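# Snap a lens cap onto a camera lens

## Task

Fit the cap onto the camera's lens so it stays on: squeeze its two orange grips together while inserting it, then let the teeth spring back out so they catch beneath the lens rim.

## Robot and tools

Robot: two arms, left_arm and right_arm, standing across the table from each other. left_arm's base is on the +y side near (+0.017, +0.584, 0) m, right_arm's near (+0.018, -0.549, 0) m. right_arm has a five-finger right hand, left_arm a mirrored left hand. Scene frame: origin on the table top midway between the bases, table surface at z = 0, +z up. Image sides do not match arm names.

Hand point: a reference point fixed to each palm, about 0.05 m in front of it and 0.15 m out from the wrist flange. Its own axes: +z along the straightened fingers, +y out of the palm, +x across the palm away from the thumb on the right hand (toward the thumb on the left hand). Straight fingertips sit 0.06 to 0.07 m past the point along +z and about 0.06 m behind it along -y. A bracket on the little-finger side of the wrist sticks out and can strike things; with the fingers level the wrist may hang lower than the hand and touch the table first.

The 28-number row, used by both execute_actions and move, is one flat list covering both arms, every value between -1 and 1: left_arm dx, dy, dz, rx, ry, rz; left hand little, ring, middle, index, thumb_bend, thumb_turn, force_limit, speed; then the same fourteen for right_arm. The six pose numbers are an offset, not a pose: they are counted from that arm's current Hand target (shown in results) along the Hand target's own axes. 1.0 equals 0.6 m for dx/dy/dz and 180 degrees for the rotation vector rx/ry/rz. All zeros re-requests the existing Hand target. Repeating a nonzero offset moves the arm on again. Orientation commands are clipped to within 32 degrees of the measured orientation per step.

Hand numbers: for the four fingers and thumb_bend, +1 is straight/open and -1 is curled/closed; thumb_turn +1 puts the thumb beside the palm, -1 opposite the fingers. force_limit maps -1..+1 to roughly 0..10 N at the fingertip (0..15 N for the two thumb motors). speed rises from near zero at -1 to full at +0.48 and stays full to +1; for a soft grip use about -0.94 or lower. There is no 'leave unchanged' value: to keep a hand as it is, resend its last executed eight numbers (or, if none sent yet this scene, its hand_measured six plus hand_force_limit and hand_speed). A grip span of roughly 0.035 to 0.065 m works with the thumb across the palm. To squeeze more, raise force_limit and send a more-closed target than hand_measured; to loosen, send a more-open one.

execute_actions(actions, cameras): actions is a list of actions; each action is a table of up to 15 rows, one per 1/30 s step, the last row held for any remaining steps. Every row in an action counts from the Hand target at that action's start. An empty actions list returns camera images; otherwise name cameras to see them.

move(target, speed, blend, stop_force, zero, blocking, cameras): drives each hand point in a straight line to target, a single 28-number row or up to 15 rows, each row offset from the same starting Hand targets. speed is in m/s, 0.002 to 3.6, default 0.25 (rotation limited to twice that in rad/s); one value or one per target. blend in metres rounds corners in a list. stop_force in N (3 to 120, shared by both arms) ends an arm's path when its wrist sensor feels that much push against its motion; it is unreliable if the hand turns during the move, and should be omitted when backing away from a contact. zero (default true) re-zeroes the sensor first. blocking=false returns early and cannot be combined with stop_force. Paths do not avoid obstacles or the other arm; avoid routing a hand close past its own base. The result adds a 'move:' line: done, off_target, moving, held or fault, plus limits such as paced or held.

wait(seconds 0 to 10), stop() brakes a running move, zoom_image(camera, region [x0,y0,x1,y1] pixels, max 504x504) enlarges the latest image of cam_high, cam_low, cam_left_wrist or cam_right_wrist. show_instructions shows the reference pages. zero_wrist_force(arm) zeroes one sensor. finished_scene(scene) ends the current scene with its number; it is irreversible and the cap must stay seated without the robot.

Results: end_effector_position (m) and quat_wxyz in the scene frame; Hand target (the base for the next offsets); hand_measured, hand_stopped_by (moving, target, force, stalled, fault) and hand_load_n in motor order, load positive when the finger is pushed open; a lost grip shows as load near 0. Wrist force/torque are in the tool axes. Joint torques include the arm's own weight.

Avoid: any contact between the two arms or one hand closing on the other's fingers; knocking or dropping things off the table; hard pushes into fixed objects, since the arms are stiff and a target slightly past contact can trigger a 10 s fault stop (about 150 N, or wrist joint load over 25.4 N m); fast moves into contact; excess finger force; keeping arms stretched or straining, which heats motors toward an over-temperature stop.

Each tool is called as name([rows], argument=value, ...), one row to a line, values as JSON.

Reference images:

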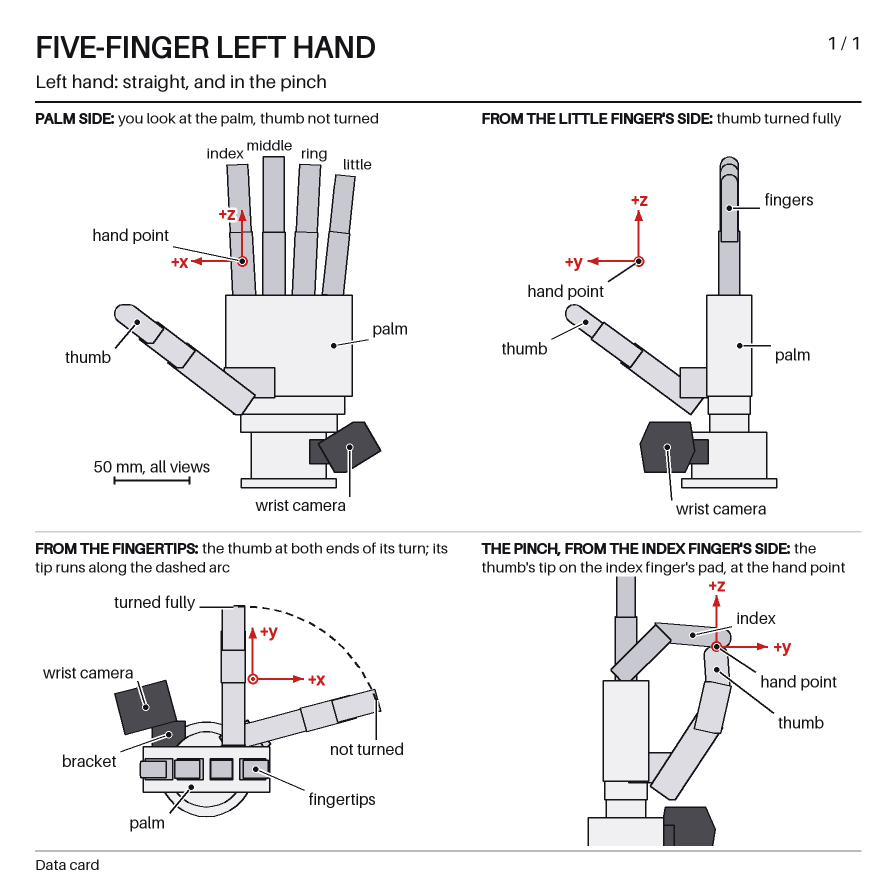

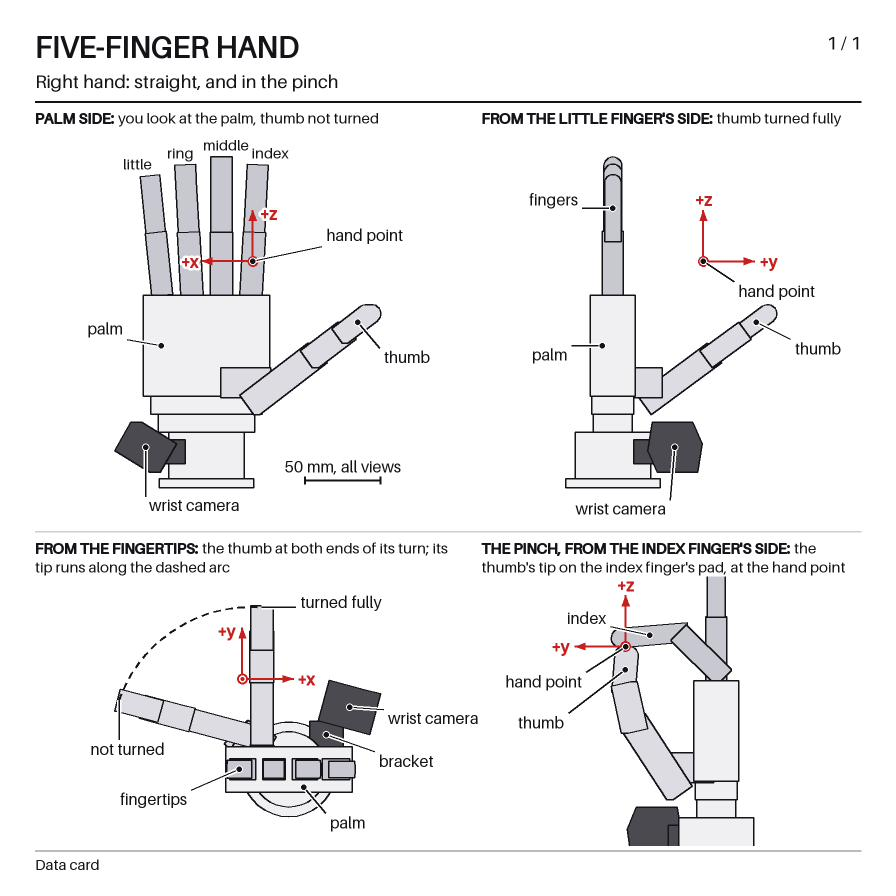

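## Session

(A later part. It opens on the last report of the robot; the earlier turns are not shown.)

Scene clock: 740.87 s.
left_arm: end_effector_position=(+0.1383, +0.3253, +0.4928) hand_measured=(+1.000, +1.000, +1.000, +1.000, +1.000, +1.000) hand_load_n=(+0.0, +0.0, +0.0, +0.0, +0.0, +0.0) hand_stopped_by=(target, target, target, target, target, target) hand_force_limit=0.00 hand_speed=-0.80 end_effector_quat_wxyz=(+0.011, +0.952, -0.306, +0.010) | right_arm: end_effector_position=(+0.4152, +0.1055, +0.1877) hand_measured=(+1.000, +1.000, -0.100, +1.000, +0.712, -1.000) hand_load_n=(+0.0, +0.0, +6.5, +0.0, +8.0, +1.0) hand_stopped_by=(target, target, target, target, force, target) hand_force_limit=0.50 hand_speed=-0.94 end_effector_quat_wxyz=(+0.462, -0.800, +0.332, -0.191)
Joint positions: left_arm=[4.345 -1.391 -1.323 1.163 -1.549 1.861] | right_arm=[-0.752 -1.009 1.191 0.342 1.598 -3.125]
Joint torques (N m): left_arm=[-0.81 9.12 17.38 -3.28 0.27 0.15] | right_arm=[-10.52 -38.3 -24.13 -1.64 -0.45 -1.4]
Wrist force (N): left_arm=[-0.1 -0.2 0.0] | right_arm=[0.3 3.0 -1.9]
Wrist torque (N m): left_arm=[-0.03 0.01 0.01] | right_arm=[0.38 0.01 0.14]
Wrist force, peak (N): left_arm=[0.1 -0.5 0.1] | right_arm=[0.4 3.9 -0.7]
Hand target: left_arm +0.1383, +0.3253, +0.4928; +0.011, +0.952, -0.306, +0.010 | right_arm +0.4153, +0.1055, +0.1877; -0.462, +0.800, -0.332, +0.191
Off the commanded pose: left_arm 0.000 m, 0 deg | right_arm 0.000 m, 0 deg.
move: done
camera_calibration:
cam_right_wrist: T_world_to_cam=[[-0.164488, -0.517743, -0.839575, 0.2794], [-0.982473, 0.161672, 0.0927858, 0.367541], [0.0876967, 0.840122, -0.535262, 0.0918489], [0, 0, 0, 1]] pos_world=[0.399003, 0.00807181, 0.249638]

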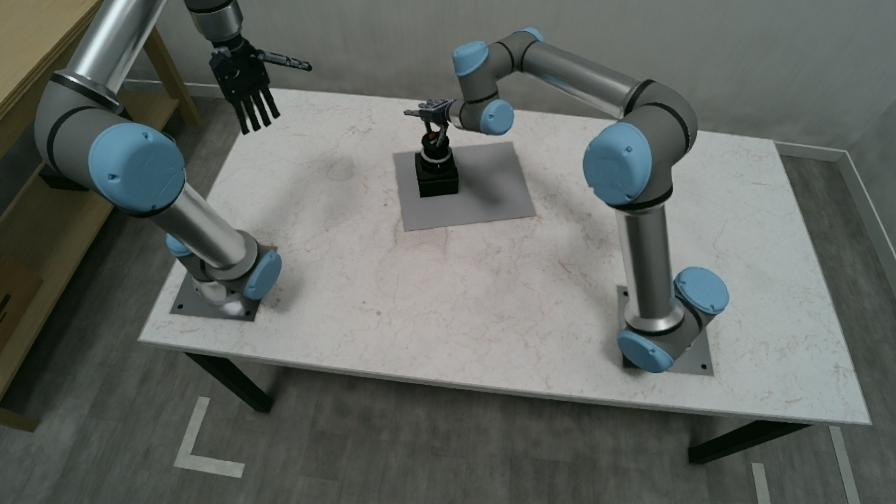

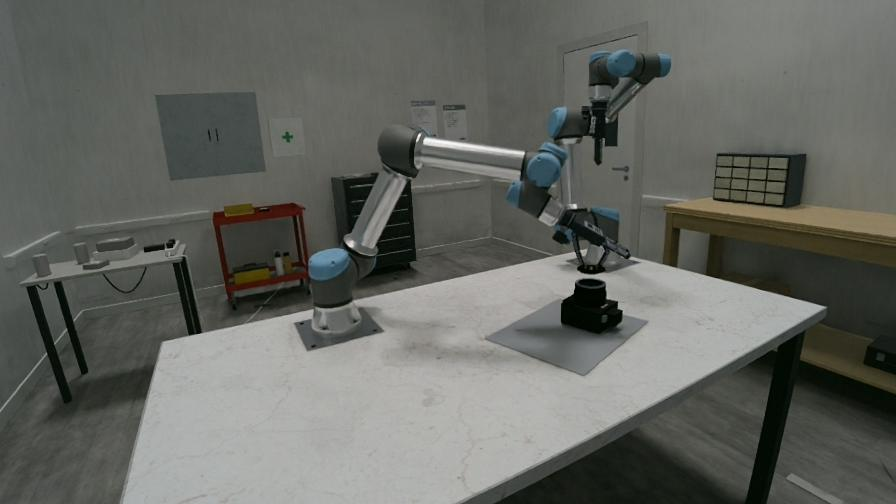

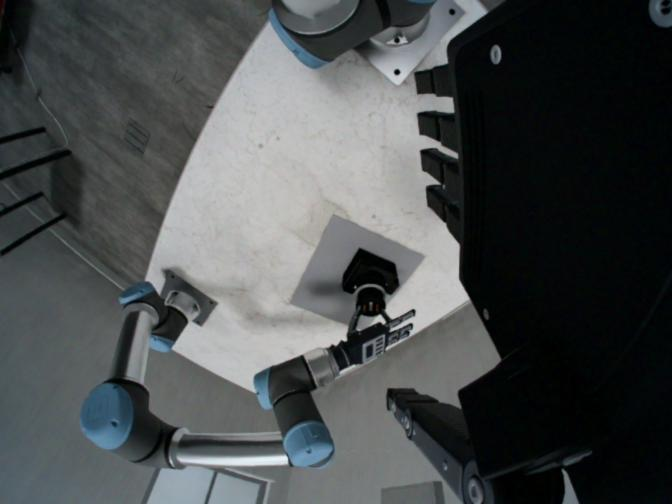

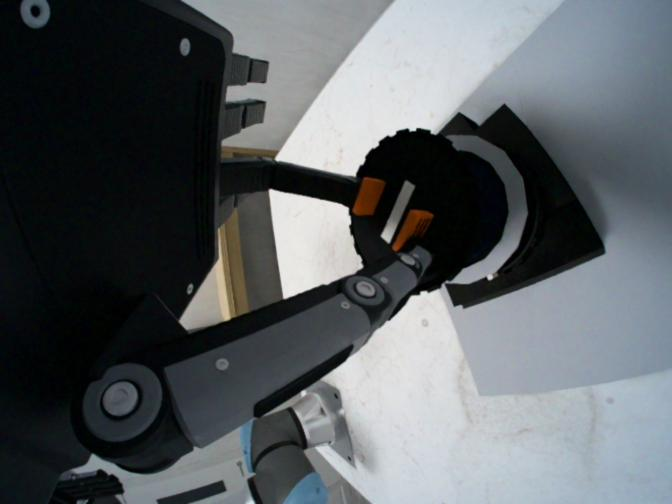

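move(target=[0,0,0,0,0,0,1,1,1,1,1,1,0,-0.8,0,0.0289,0.0167,0,0,0,1,1,-0.1,1,0.4,-1,0.5,-0.94], speed=0.05, cameras=["all"])

zoom_image(camera="cam_right_wrist", region=[330, 110, 530, 310])

zoom_image(camera="cam_low", region=[560, 250, 630, 320])

zoom_image(camera="cam_high", region=[410, 120, 470, 180])

zoom_image(camera="cam_left_wrist", region=[340, 260, 410, 330])

Scene clock: 828.90 s.
left_arm: end_effector_position=(+0.1383, +0.3253, +0.4928) hand_measured=(+1.000, +1.000, +1.000, +1.000, +1.000, +1.000) hand_load_n=(+0.0, +0.0, +0.0, +0.0, +0.0, +0.0) hand_stopped_by=(target, target, target, target, target, target) hand_force_limit=0.00 hand_speed=-0.80 end_effector_quat_wxyz=(+0.011, +0.952, -0.306, +0.010) | right_arm: end_effector_position=(+0.4153, +0.1055, +0.1675) hand_measured=(+1.000, +1.000, -0.100, +1.000, +0.712, -1.000) hand_load_n=(+0.0, +0.0, +7.0, +0.0, +8.0, +1.0) hand_stopped_by=(target, target, target, target, force, target) hand_force_limit=0.50 hand_speed=-0.94 end_effector_quat_wxyz=(+0.462, -0.800, +0.332, -0.191) end_effector_velocity=(+0.000, +0.000, +0.002) end_effector_angular_velocity=(+0.000, +0.000, +0.000)
Joint positions: left_arm=[4.345 -1.391 -1.323 1.163 -1.549 1.861] | right_arm=[-0.752 -0.999 1.227 0.296 1.598 -3.125]
Joint velocities: left_arm=[within noise] | right_arm=[0 -0.001 -0.005 0.005 0 0]
Joint torques (N m): left_arm=[-0.54 9.02 19.43 -3.39 0.31 0.12] | right_arm=[-12.9 -50.66 -24.5 1.31 1.47 -0.23]
Wrist force (N): left_arm=[0.2 -0.3 0.2] | right_arm=[0.3 2.9 -1.9]
Wrist torque (N m): left_arm=[-0.05 -0.02 0.02] | right_arm=[0.37 0.02 0.16]
Wrist force, peak (N): left_arm=[-0.3 -0.3 0.2] | right_arm=[0.2 3.6 -1.5]
Hand target: left_arm +0.1383, +0.3253, +0.4928; +0.011, +0.952, -0.306, +0.010 | right_arm +0.4153, +0.1055, +0.1677; -0.462, +0.800, -0.332, +0.191
Off the commanded pose: left_arm 0.000 m, 0 deg | right_arm 0.000 m, 0 deg.
move: done
camera_calibration:
cam_right_wrist: T_world_to_cam=[[-0.164545, -0.51779, -0.839535, 0.262555], [-0.982455, 0.161789, 0.0927723, 0.369499], [0.0877912, 0.84007, -0.535327, 0.0810591], [0, 0, 0, 1]] pos_world=[0.399103, 0.00807182, 0.229538]

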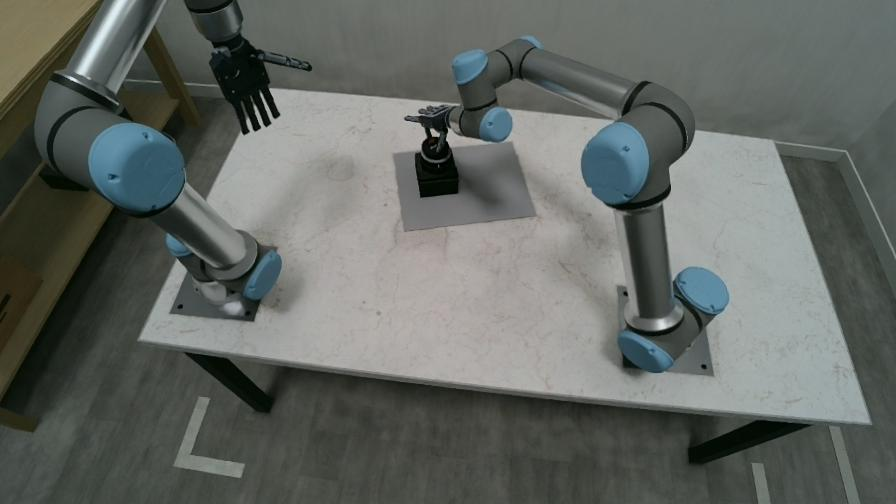

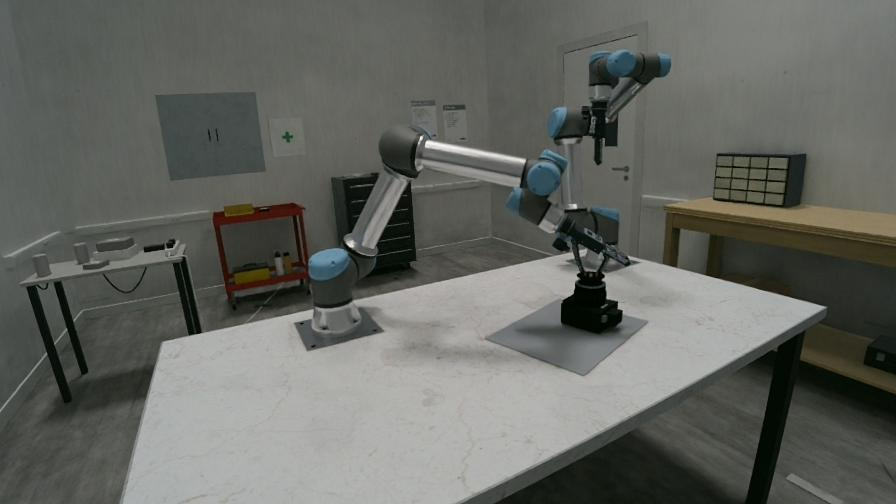

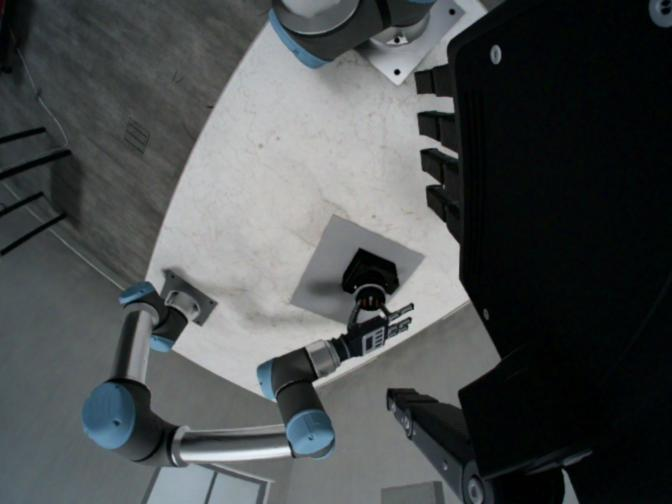

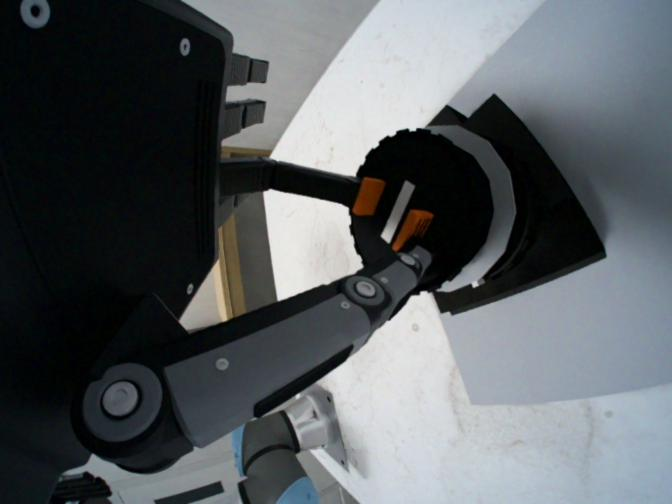

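Scaled by 2.520 from the camera's 672x504 image, which has a finer 960x720 frame.

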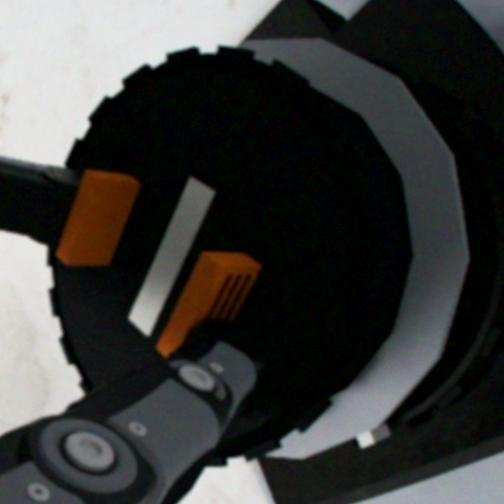

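Scaled by 7.200 from the camera's 896x504 image, which has a finer 1280x720 frame.

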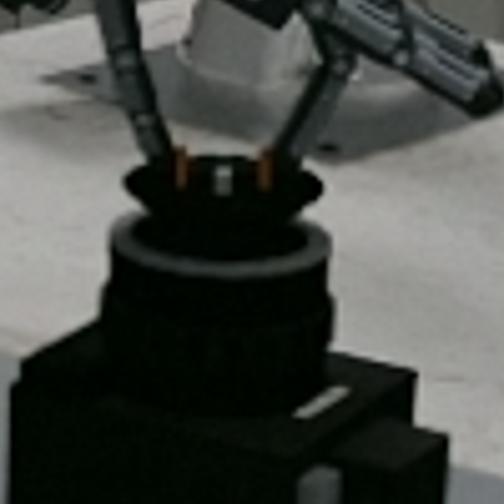

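Scaled by 8.400 from the camera's 896x504 image, which has a finer 1280x720 frame.

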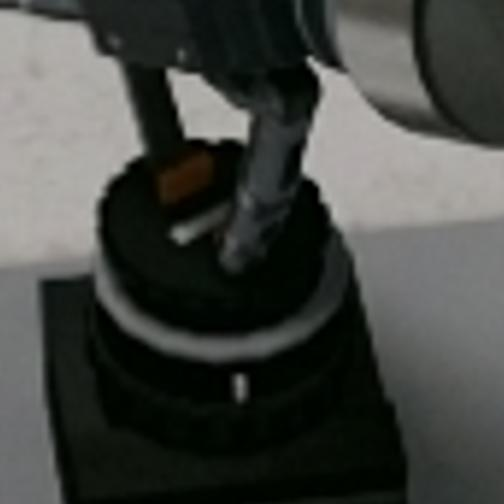

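Scaled by 7.200 from the camera's 672x504 image, which has a finer 960x720 frame.

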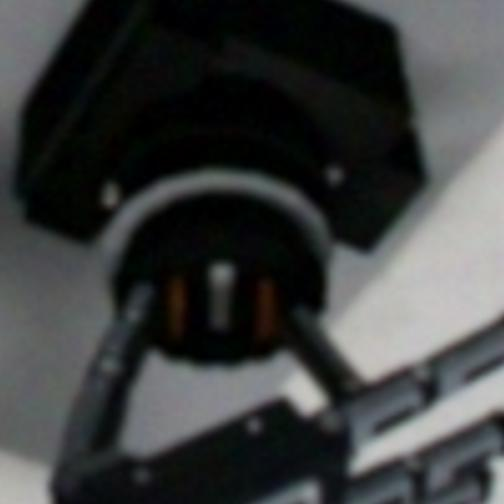

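move(target=[0,0,0,0,0,0,1,1,1,1,1,1,0,-0.8,0.0042,0.0149,0.0075,0,0,0,1,1,-0.1,1,0.4,-1,0.5,-0.94], speed=0.03, stop_force=4, cameras=["all"])

zoom_image(camera="cam_right_wrist", region=[330, 110, 530, 310])

zoom_image(camera="cam_low", region=[560, 250, 630, 320])

zoom_image(camera="cam_high", region=[410, 120, 470, 180])

zoom_image(camera="cam_left_wrist", region=[340, 260, 410, 330])

Scene clock: 884.83 s.
left_arm: end_effector_position=(+0.1383, +0.3253, +0.4928) hand_measured=(+1.000, +1.000, +1.000, +1.000, +1.000, +1.000) hand_load_n=(+0.0, +0.0, +0.0, +0.0, +0.0, +0.0) hand_stopped_by=(target, target, target, target, target, target) hand_force_limit=0.00 hand_speed=-0.80 end_effector_quat_wxyz=(+0.011, +0.952, -0.306, +0.010) | right_arm: end_effector_position=(+0.4167, +0.1033, +0.1577) hand_measured=(+1.000, +1.000, -0.100, +1.000, +0.712, -1.000) hand_load_n=(+0.0, +0.0, +6.5, +0.0, +8.0, +1.0) hand_stopped_by=(target, target, target, target, force, target) hand_force_limit=0.50 hand_speed=-0.94 end_effector_quat_wxyz=(+0.462, -0.800, +0.332, -0.191)
Joint positions: left_arm=[4.345 -1.391 -1.323 1.163 -1.549 1.861] | right_arm=[-0.757 -0.996 1.248 0.271 1.595 -3.128]
Joint torques (N m): left_arm=[-0.81 8.61 17.19 -3.61 0.35 0.2] | right_arm=[9.98 -46.85 -24.94 1.26 1.73 0.02]
Wrist force (N): left_arm=[-0.1 -0.3 0.2] | right_arm=[0.5 3.0 -2.1]
Wrist torque (N m): left_arm=[-0.05 0.03 0.01] | right_arm=[0.38 0.00 0.20]
Wrist force, peak (N): left_arm=[-0.3 -0.4 0.3] | right_arm=[0.4 3.4 -2.1]
Hand target: left_arm +0.1383, +0.3253, +0.4928; +0.011, +0.952, -0.306, +0.010 | right_arm +0.4167, +0.1033, +0.1577; -0.462, +0.800, -0.332, +0.191
Off the commanded pose: left_arm 0.000 m, 0 deg | right_arm 0.000 m, 0 deg.
move: done
camera_calibration:
cam_right_wrist: T_world_to_cam=[[-0.164455, -0.517734, -0.839586, 0.25331], [-0.98247, 0.161738, 0.0927067, 0.37217], [0.0877954, 0.840114, -0.535257, 0.0774675], [0, 0, 0, 1]] pos_world=[0.400502, 0.00587176, 0.219638]

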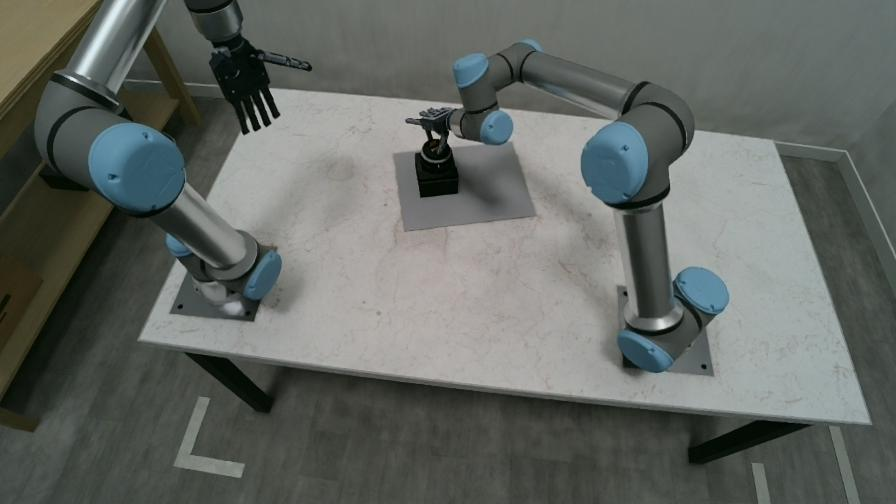

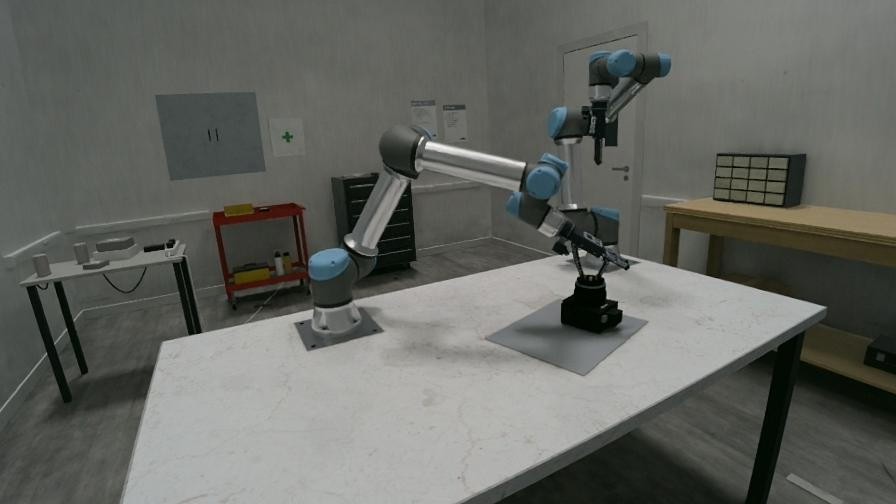

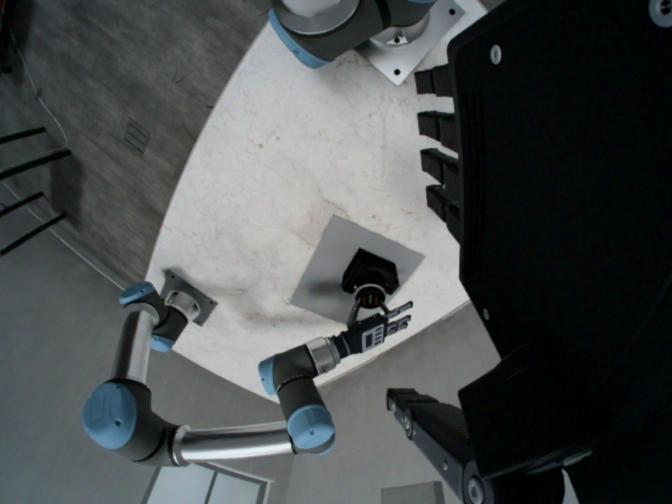

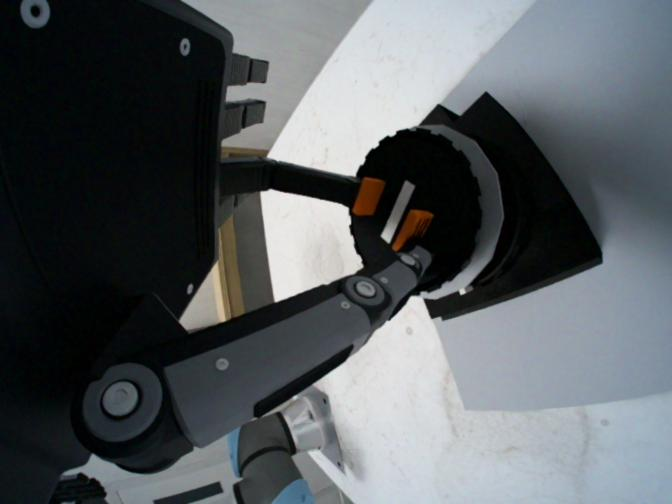

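Scaled by 2.520 from the camera's 672x504 image, which has a finer 960x720 frame.

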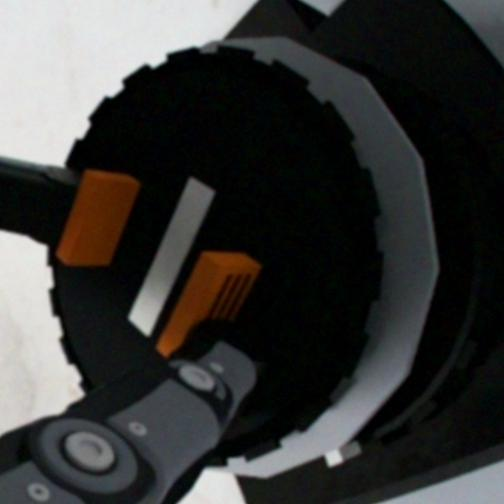

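Scaled by 7.200 from the camera's 896x504 image, which has a finer 1280x720 frame.

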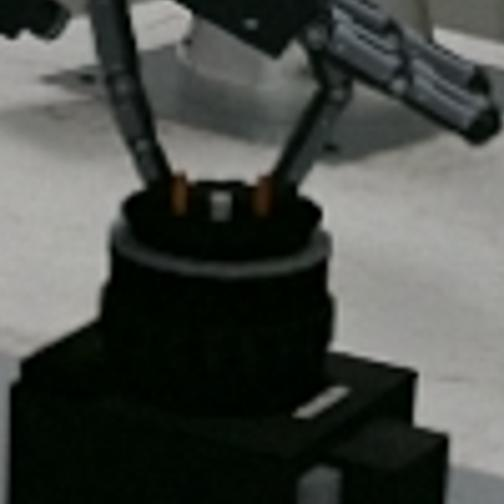

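Scaled by 8.400 from the camera's 896x504 image, which has a finer 1280x720 frame.

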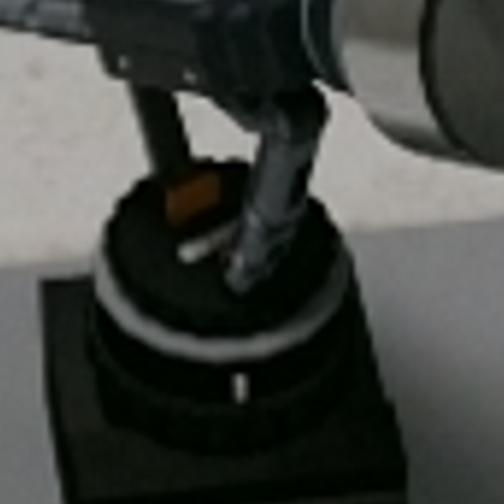

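Scaled by 7.200 from the camera's 672x504 image, which has a finer 960x720 frame.

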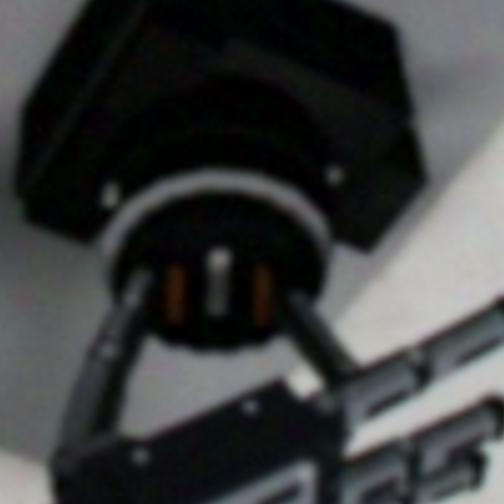

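move(target=[0,0,0,0,0,0,1,1,1,1,1,1,0,-0.8,0,0.0173,0.01,0,0,0,1,1,-0.1,1,0.4,-1,0.5,-0.94], speed=0.008, stop_force=4, cameras=["all"])

zoom_image(camera="cam_right_wrist", region=[330, 110, 530, 310])

zoom_image(camera="cam_low", region=[560, 250, 630, 320])

zoom_image(camera="cam_high", region=[410, 120, 470, 180])

Scene clock: 909.03 s.
left_arm: end_effector_position=(+0.1383, +0.3253, +0.4928) hand_measured=(+1.000, +1.000, +1.000, +1.000, +1.000, +1.000) hand_load_n=(+0.0, +0.0, +0.0, +0.0, -0.5, +0.0) hand_stopped_by=(target, target, target, target, target, target) hand_force_limit=0.00 hand_speed=-0.80 end_effector_quat_wxyz=(+0.011, +0.952, -0.306, +0.010) | right_arm: end_effector_position=(+0.4167, +0.1033, +0.1489) hand_measured=(+1.000, +1.000, -0.100, +1.000, +0.712, -1.000) hand_load_n=(+0.0, +0.0, +8.0, +0.0, +6.5, +1.0) hand_stopped_by=(target, target, target, target, force, target) hand_force_limit=0.50 hand_speed=-0.94 end_effector_quat_wxyz=(+0.462, -0.800, +0.332, -0.191)
Joint positions: left_arm=[4.345 -1.391 -1.323 1.163 -1.549 1.861] | right_arm=[-0.757 -0.99 1.262 0.251 1.595 -3.128]
Joint torques (N m): left_arm=[-0.18 9.15 18.12 -3.6 0.32 0.17] | right_arm=[11.3 -45.72 -21.99 1.42 1.73 -0.01]
Wrist force (N): left_arm=[0.0 -0.2 0.0] | right_arm=[-0.2 -1.7 -5.8]
Wrist torque (N m): left_arm=[-0.03 0.00 0.01] | right_arm=[0.11 0.11 0.12]
Wrist force, peak (N): left_arm=[0.0 -0.5 0.2] | right_arm=[-0.3 -5.2 -7.4]
Hand target: left_arm +0.1383, +0.3253, +0.4928; +0.011, +0.952, -0.306, +0.010 | right_arm +0.4167, +0.1033, +0.1489; -0.462, +0.800, -0.332, +0.191 (not the last commanded pose)
Off the commanded pose: left_arm 0.000 m, 0 deg | right_arm 0.003 m, 0 deg.
move: contact (right_arm)
camera_calibration:
cam_right_wrist: T_world_to_cam=[[-0.16445, -0.51769, -0.839615, 0.245925], [-0.982471, 0.161723, 0.0927155, 0.372985], [0.087787, 0.840144, -0.535211, 0.0727507], [0, 0, 0, 1]] pos_world=[0.400502, 0.00587169, 0.210838]

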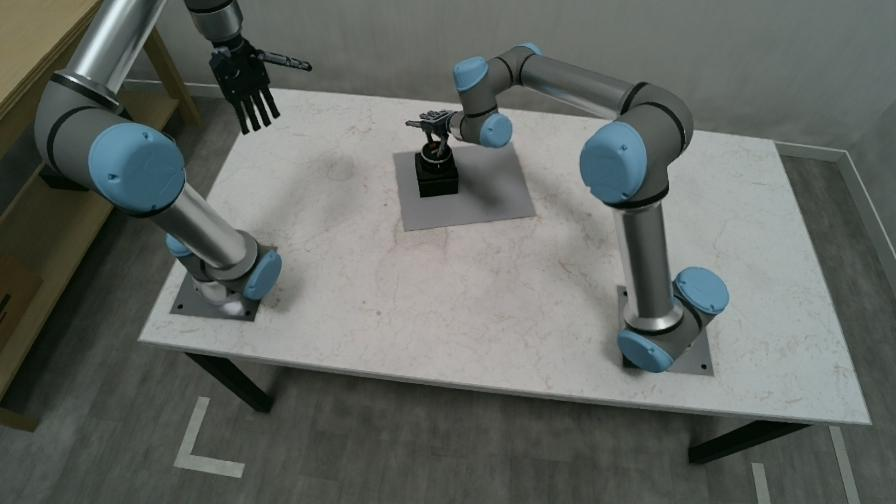

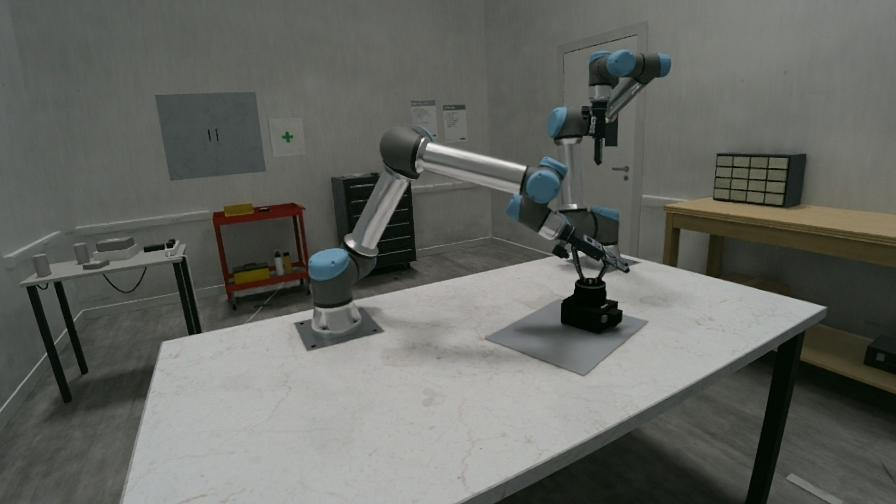

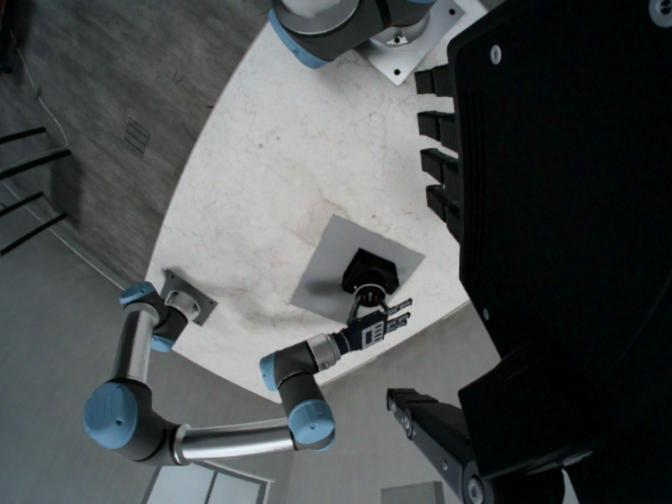

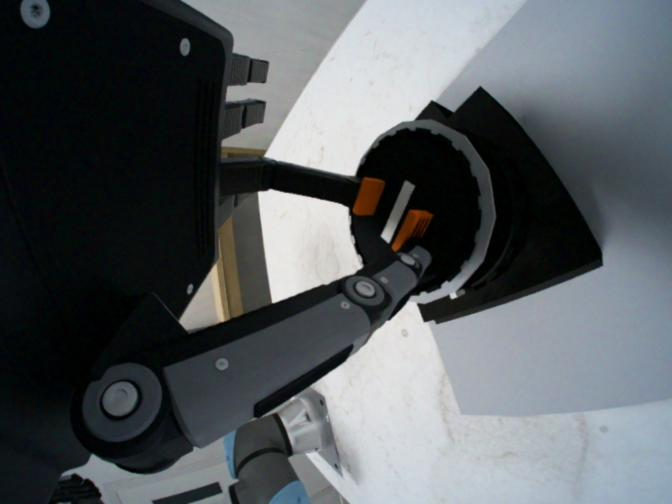

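Scaled by 2.520 from the camera's 672x504 image, which has a finer 960x720 frame.

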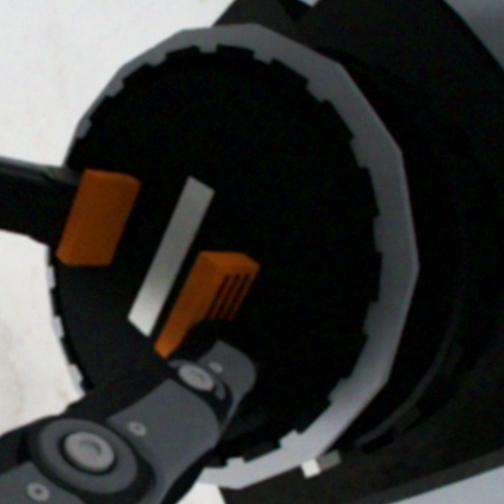

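Scaled by 7.200 from the camera's 896x504 image, which has a finer 1280x720 frame.

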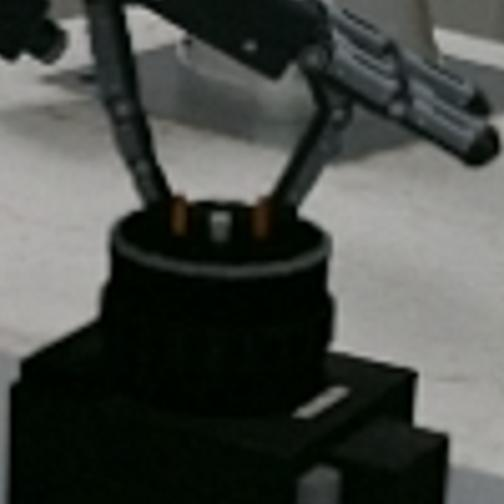

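Scaled by 8.400 from the camera's 896x504 image, which has a finer 1280x720 frame.

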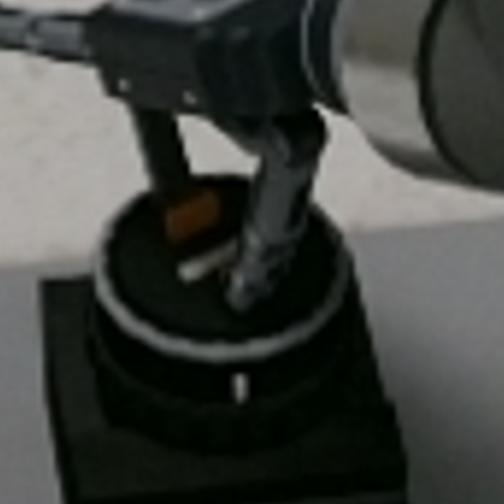

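move(target=[0,0,0,0,0,0,1,1,1,1,1,1,0,-0.8,0,0.0087,0.005,0,0,0,1,1,-0.1,1,0.4,-1,0.5,-0.94], speed=0.006, stop_force=8, cameras=["cam_right_wrist","cam_low","cam_high"])

zoom_image(camera="cam_right_wrist", region=[330, 110, 530, 310])

zoom_image(camera="cam_low", region=[565, 265, 625, 300])

zoom_image(camera="cam_high", region=[410, 120, 470, 180])

Scene clock: 923.50 s.
left_arm: end_effector_position=(+0.1383, +0.3253, +0.4928) hand_measured=(+1.000, +1.000, +1.000, +1.000, +1.000, +1.000) hand_load_n=(+0.0, +0.0, +0.0, +0.0, +0.0, -0.5) hand_stopped_by=(target, target, target, target, target, target) hand_force_limit=0.00 hand_speed=-0.80 end_effector_quat_wxyz=(+0.011, +0.952, -0.306, +0.010) | right_arm: end_effector_position=(+0.4167, +0.1034, +0.1484) hand_measured=(+1.000, +1.000, -0.100, +1.000, +0.712, -1.000) hand_load_n=(+0.0, +0.0, +6.0, -0.5, +7.0, +0.5) hand_stopped_by=(target, target, target, target, force, target) hand_force_limit=0.50 hand_speed=-0.94 end_effector_quat_wxyz=(+0.462, -0.800, +0.332, -0.191)
Joint positions: left_arm=[4.345 -1.391 -1.323 1.163 -1.549 1.861] | right_arm=[-0.757 -0.99 1.263 0.25 1.595 -3.128]
Joint torques (N m): left_arm=[-0.31 9.94 18.42 -3.56 -0.01 0.19] | right_arm=[11 -35.17 -18.56 1.96 1.76 -0.4]
Wrist force (N): left_arm=[-0.2 -0.1 0.0] | right_arm=[-0.4 -10.7 -13.2]
Wrist torque (N m): left_arm=[-0.01 0.04 0.00] | right_arm=[-0.34 0.24 -0.05]
Wrist force, peak (N): left_arm=[-0.4 -0.3 0.2] | right_arm=[-0.6 -14.1 -15.6]
Hand target: left_arm +0.1383, +0.3253, +0.4928; +0.011, +0.952, -0.306, +0.010 | right_arm +0.4167, +0.1034, +0.1484; -0.462, +0.800, -0.332, +0.191 (not the last commanded pose)
Off the commanded pose: left_arm 0.000 m, 0 deg | right_arm 0.006 m, 0 deg.
move: contact (right_arm)
camera_calibration:
cam_right_wrist: T_world_to_cam=[[-0.164251, -0.517438, -0.839809, 0.245516], [-0.982486, 0.161761, 0.0924893, 0.373068], [0.0879905, 0.840292, -0.534945, 0.0722612], [0, 0, 0, 1]] pos_world=[0.400502, 0.00597121, 0.210338]
Images, in order (width x height): cam_high 896x504, cam_low 896x504, cam_right_wrist 672x504.

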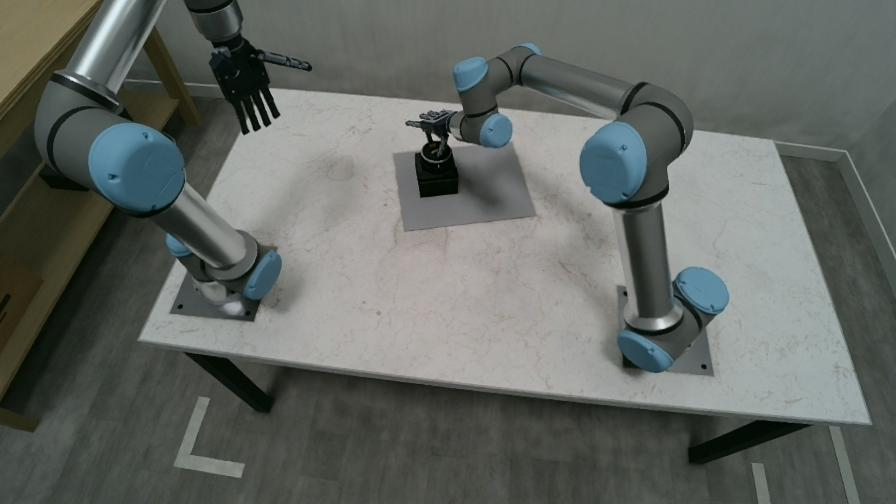

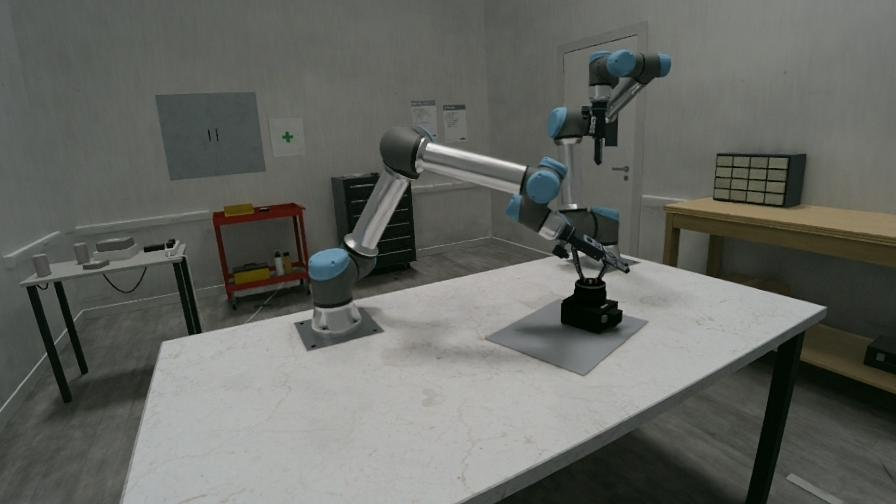

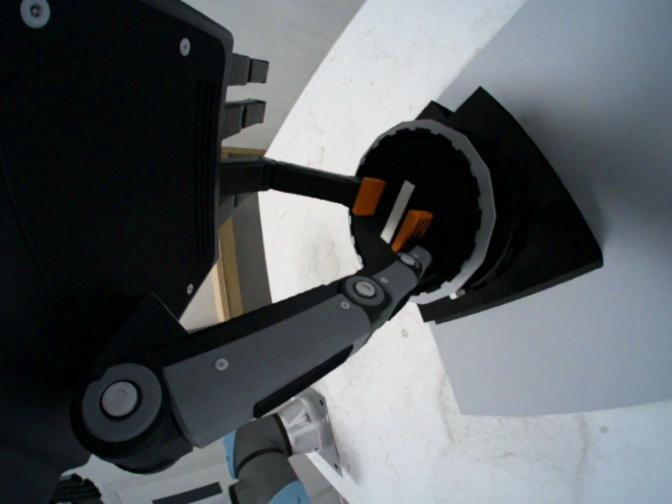

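Scaled by 2.520 from the camera's 672x504 image, which has a finer 960x720 frame.

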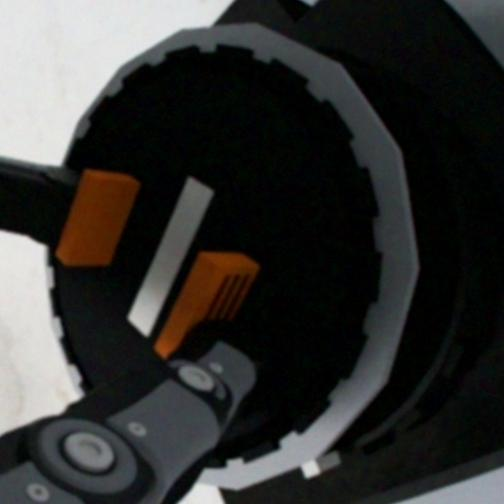

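Scaled by 8.400 from the camera's 896x504 image, which has a finer 1280x720 frame.

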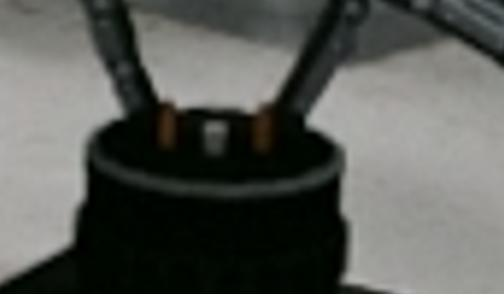

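Scaled by 8.400 from the camera's 896x504 image, which has a finer 1280x720 frame.

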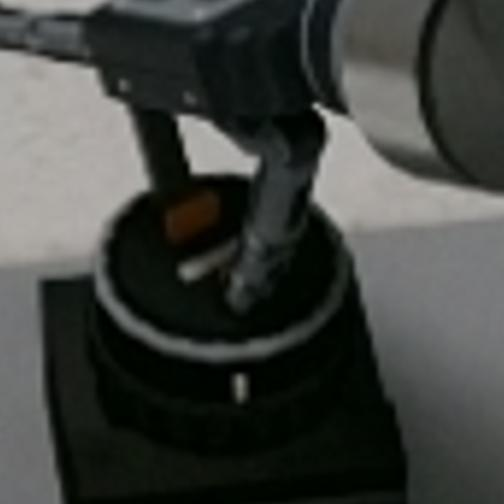

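move(target=[0,0,0,0,0,0,1,1,1,1,1,1,0,-0.8,0,-0.00225,0.00255,0,0,0,1,1,-0.1,1,0.8,-1,0.5,-0.9], speed=0.01, cameras=["cam_right_wrist","cam_low"])

zoom_image(camera="cam_right_wrist", region=[330, 110, 530, 310])

zoom_image(camera="cam_low", region=[565, 265, 625, 300])

Scene clock: 987.33 s.
left_arm: end_effector_position=(+0.1383, +0.3253, +0.4928) hand_measured=(+1.000, +1.000, +1.000, +1.000, +1.000, +1.000) hand_load_n=(+0.0, +0.0, +0.0, +0.0, +0.0, +0.0) hand_stopped_by=(target, target, target, target, target, target) hand_force_limit=0.00 hand_speed=-0.80 end_effector_quat_wxyz=(+0.011, +0.952, -0.306, +0.010) | right_arm: end_effector_position=(+0.4181, +0.1048, +0.1488) hand_measured=(+1.000, +1.000, -0.100, +1.000, +0.794, -1.000) hand_load_n=(+0.0, -0.5, +5.0, +0.0, -12.5, -0.5) hand_stopped_by=(target, target, target, target, stalled, target) hand_force_limit=0.50 hand_speed=-0.90 end_effector_quat_wxyz=(+0.462, -0.800, +0.331, -0.191)
Joint positions: left_arm=[4.345 -1.391 -1.323 1.163 -1.549 1.861] | right_arm=[-0.757 -0.985 1.255 0.254 1.595 -3.128]
Joint torques (N m): left_arm=[-0.44 7.32 18.6 -3.86 0.3 0.06] | right_arm=[-10.41 -33.31 -2.03 2.82 -1.47 -1.83]
Wrist force (N): left_arm=[-0.1 -0.1 0.1] | right_arm=[-0.3 -15.6 -4.6]
Wrist torque (N m): left_arm=[-0.02 0.02 0.01] | right_arm=[-0.46 0.14 -0.06]
Wrist force, peak (N): left_arm=[-0.2 -0.3 0.3] | right_arm=[-0.5 -10.6 -13.4]
Hand target: left_arm +0.1383, +0.3253, +0.4928; +0.011, +0.952, -0.306, +0.010 | right_arm +0.4181, +0.1048, +0.1488; -0.462, +0.800, -0.332, +0.191
Off the commanded pose: left_arm 0.000 m, 0 deg | right_arm 0.000 m, 0 deg.
move: done
camera_calibration:
cam_right_wrist: T_world_to_cam=[[-0.164107, -0.517361, -0.839885, 0.246815], [-0.98252, 0.161585, 0.0924422, 0.374188], [0.0878864, 0.840374, -0.534835, 0.0711094], [0, 0, 0, 1]] pos_world=[0.401902, 0.00747119, 0.210738]
Images, in order (width x height): cam_low 896x504, cam_right_wrist 672x504.

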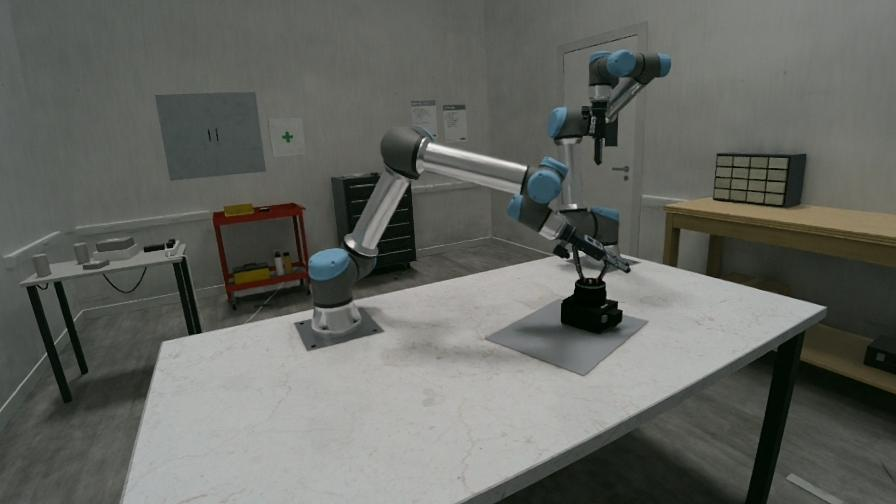

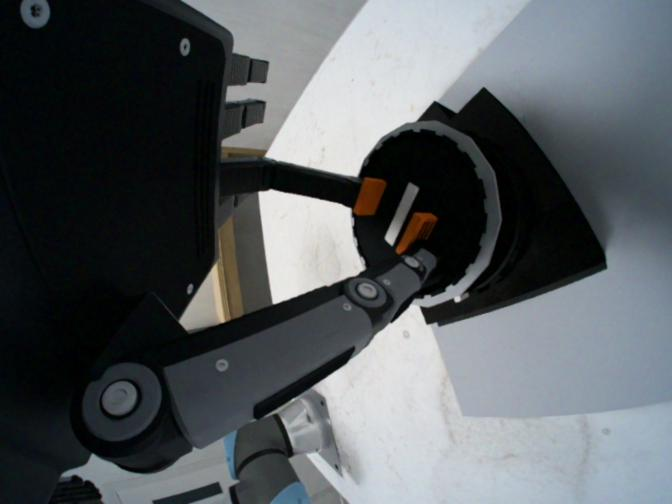

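Scaled by 2.520 from the camera's 672x504 image, which has a finer 960x720 frame.

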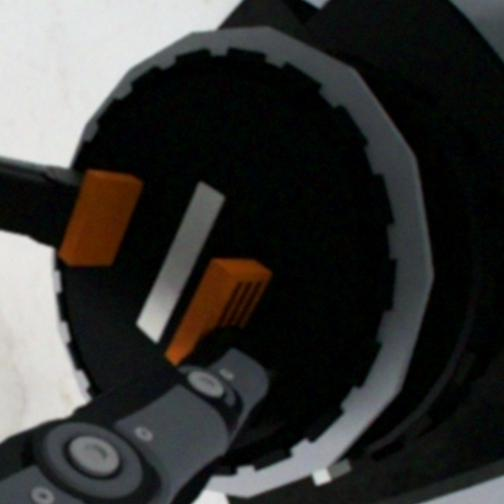

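Scaled by 8.400 from the camera's 896x504 image, which has a finer 1280x720 frame.

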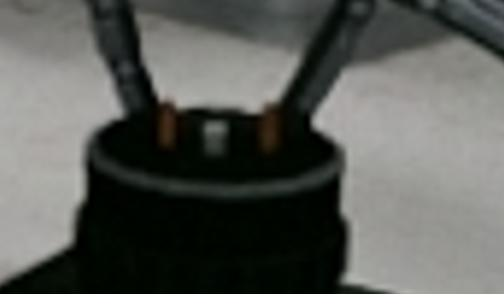

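move(target=[0,0,0,0,0,0,1,1,1,1,1,1,0,-0.8,0,-0.00145,-0.00083,0,0,0,1,1,-0.1,1,0.8,-1,0.5,-0.9], speed=0.01)

Scene clock: 996.10 s.
left_arm: end_effector_position=(+0.1383, +0.3253, +0.4928) hand_measured=(+1.000, +1.000, +1.000, +1.000, +1.000, +1.000) hand_load_n=(+0.0, +0.0, +0.0, +0.0, +0.0, +0.0) hand_stopped_by=(target, target, target, target, target, target) hand_force_limit=0.00 hand_speed=-0.80 end_effector_quat_wxyz=(+0.011, +0.952, -0.306, +0.010) | right_arm: end_effector_position=(+0.4181, +0.1048, +0.1498) hand_measured=(+1.000, +1.000, -0.100, +1.000, +0.792, -1.000) hand_load_n=(+0.0, +0.0, +4.5, +0.0, -2.0, +0.0) hand_stopped_by=(target, target, target, target, stalled, target) hand_force_limit=0.50 hand_speed=-0.90 end_effector_quat_wxyz=(+0.462, -0.800, +0.332, -0.191)
Joint positions: left_arm=[4.345 -1.391 -1.323 1.163 -1.549 1.861] | right_arm=[-0.757 -0.986 1.254 0.256 1.595 -3.128]
Joint torques (N m): left_arm=[-0.39 9.13 19.51 -3.76 0.13 0.08] | right_arm=[-12.72 -46.83 -20.59 1.34 -1.37 -1.82]
Wrist force (N): left_arm=[0.0 0.0 -0.1] | right_arm=[-0.2 -3.5 -2.7]
Wrist torque (N m): left_arm=[0.01 0.00 0.01] | right_arm=[0.04 0.07 0.09]
Wrist force, peak (N): left_arm=[-0.1 -0.5 0.0] | right_arm=[-0.4 -17.5 -6.4]
Hand target: left_arm +0.1383, +0.3253, +0.4928; +0.011, +0.952, -0.306, +0.010 | right_arm +0.4181, +0.1048, +0.1498; -0.462, +0.800, -0.332, +0.191
Off the commanded pose: left_arm 0.000 m, 0 deg | right_arm 0.000 m, 0 deg.
move: done


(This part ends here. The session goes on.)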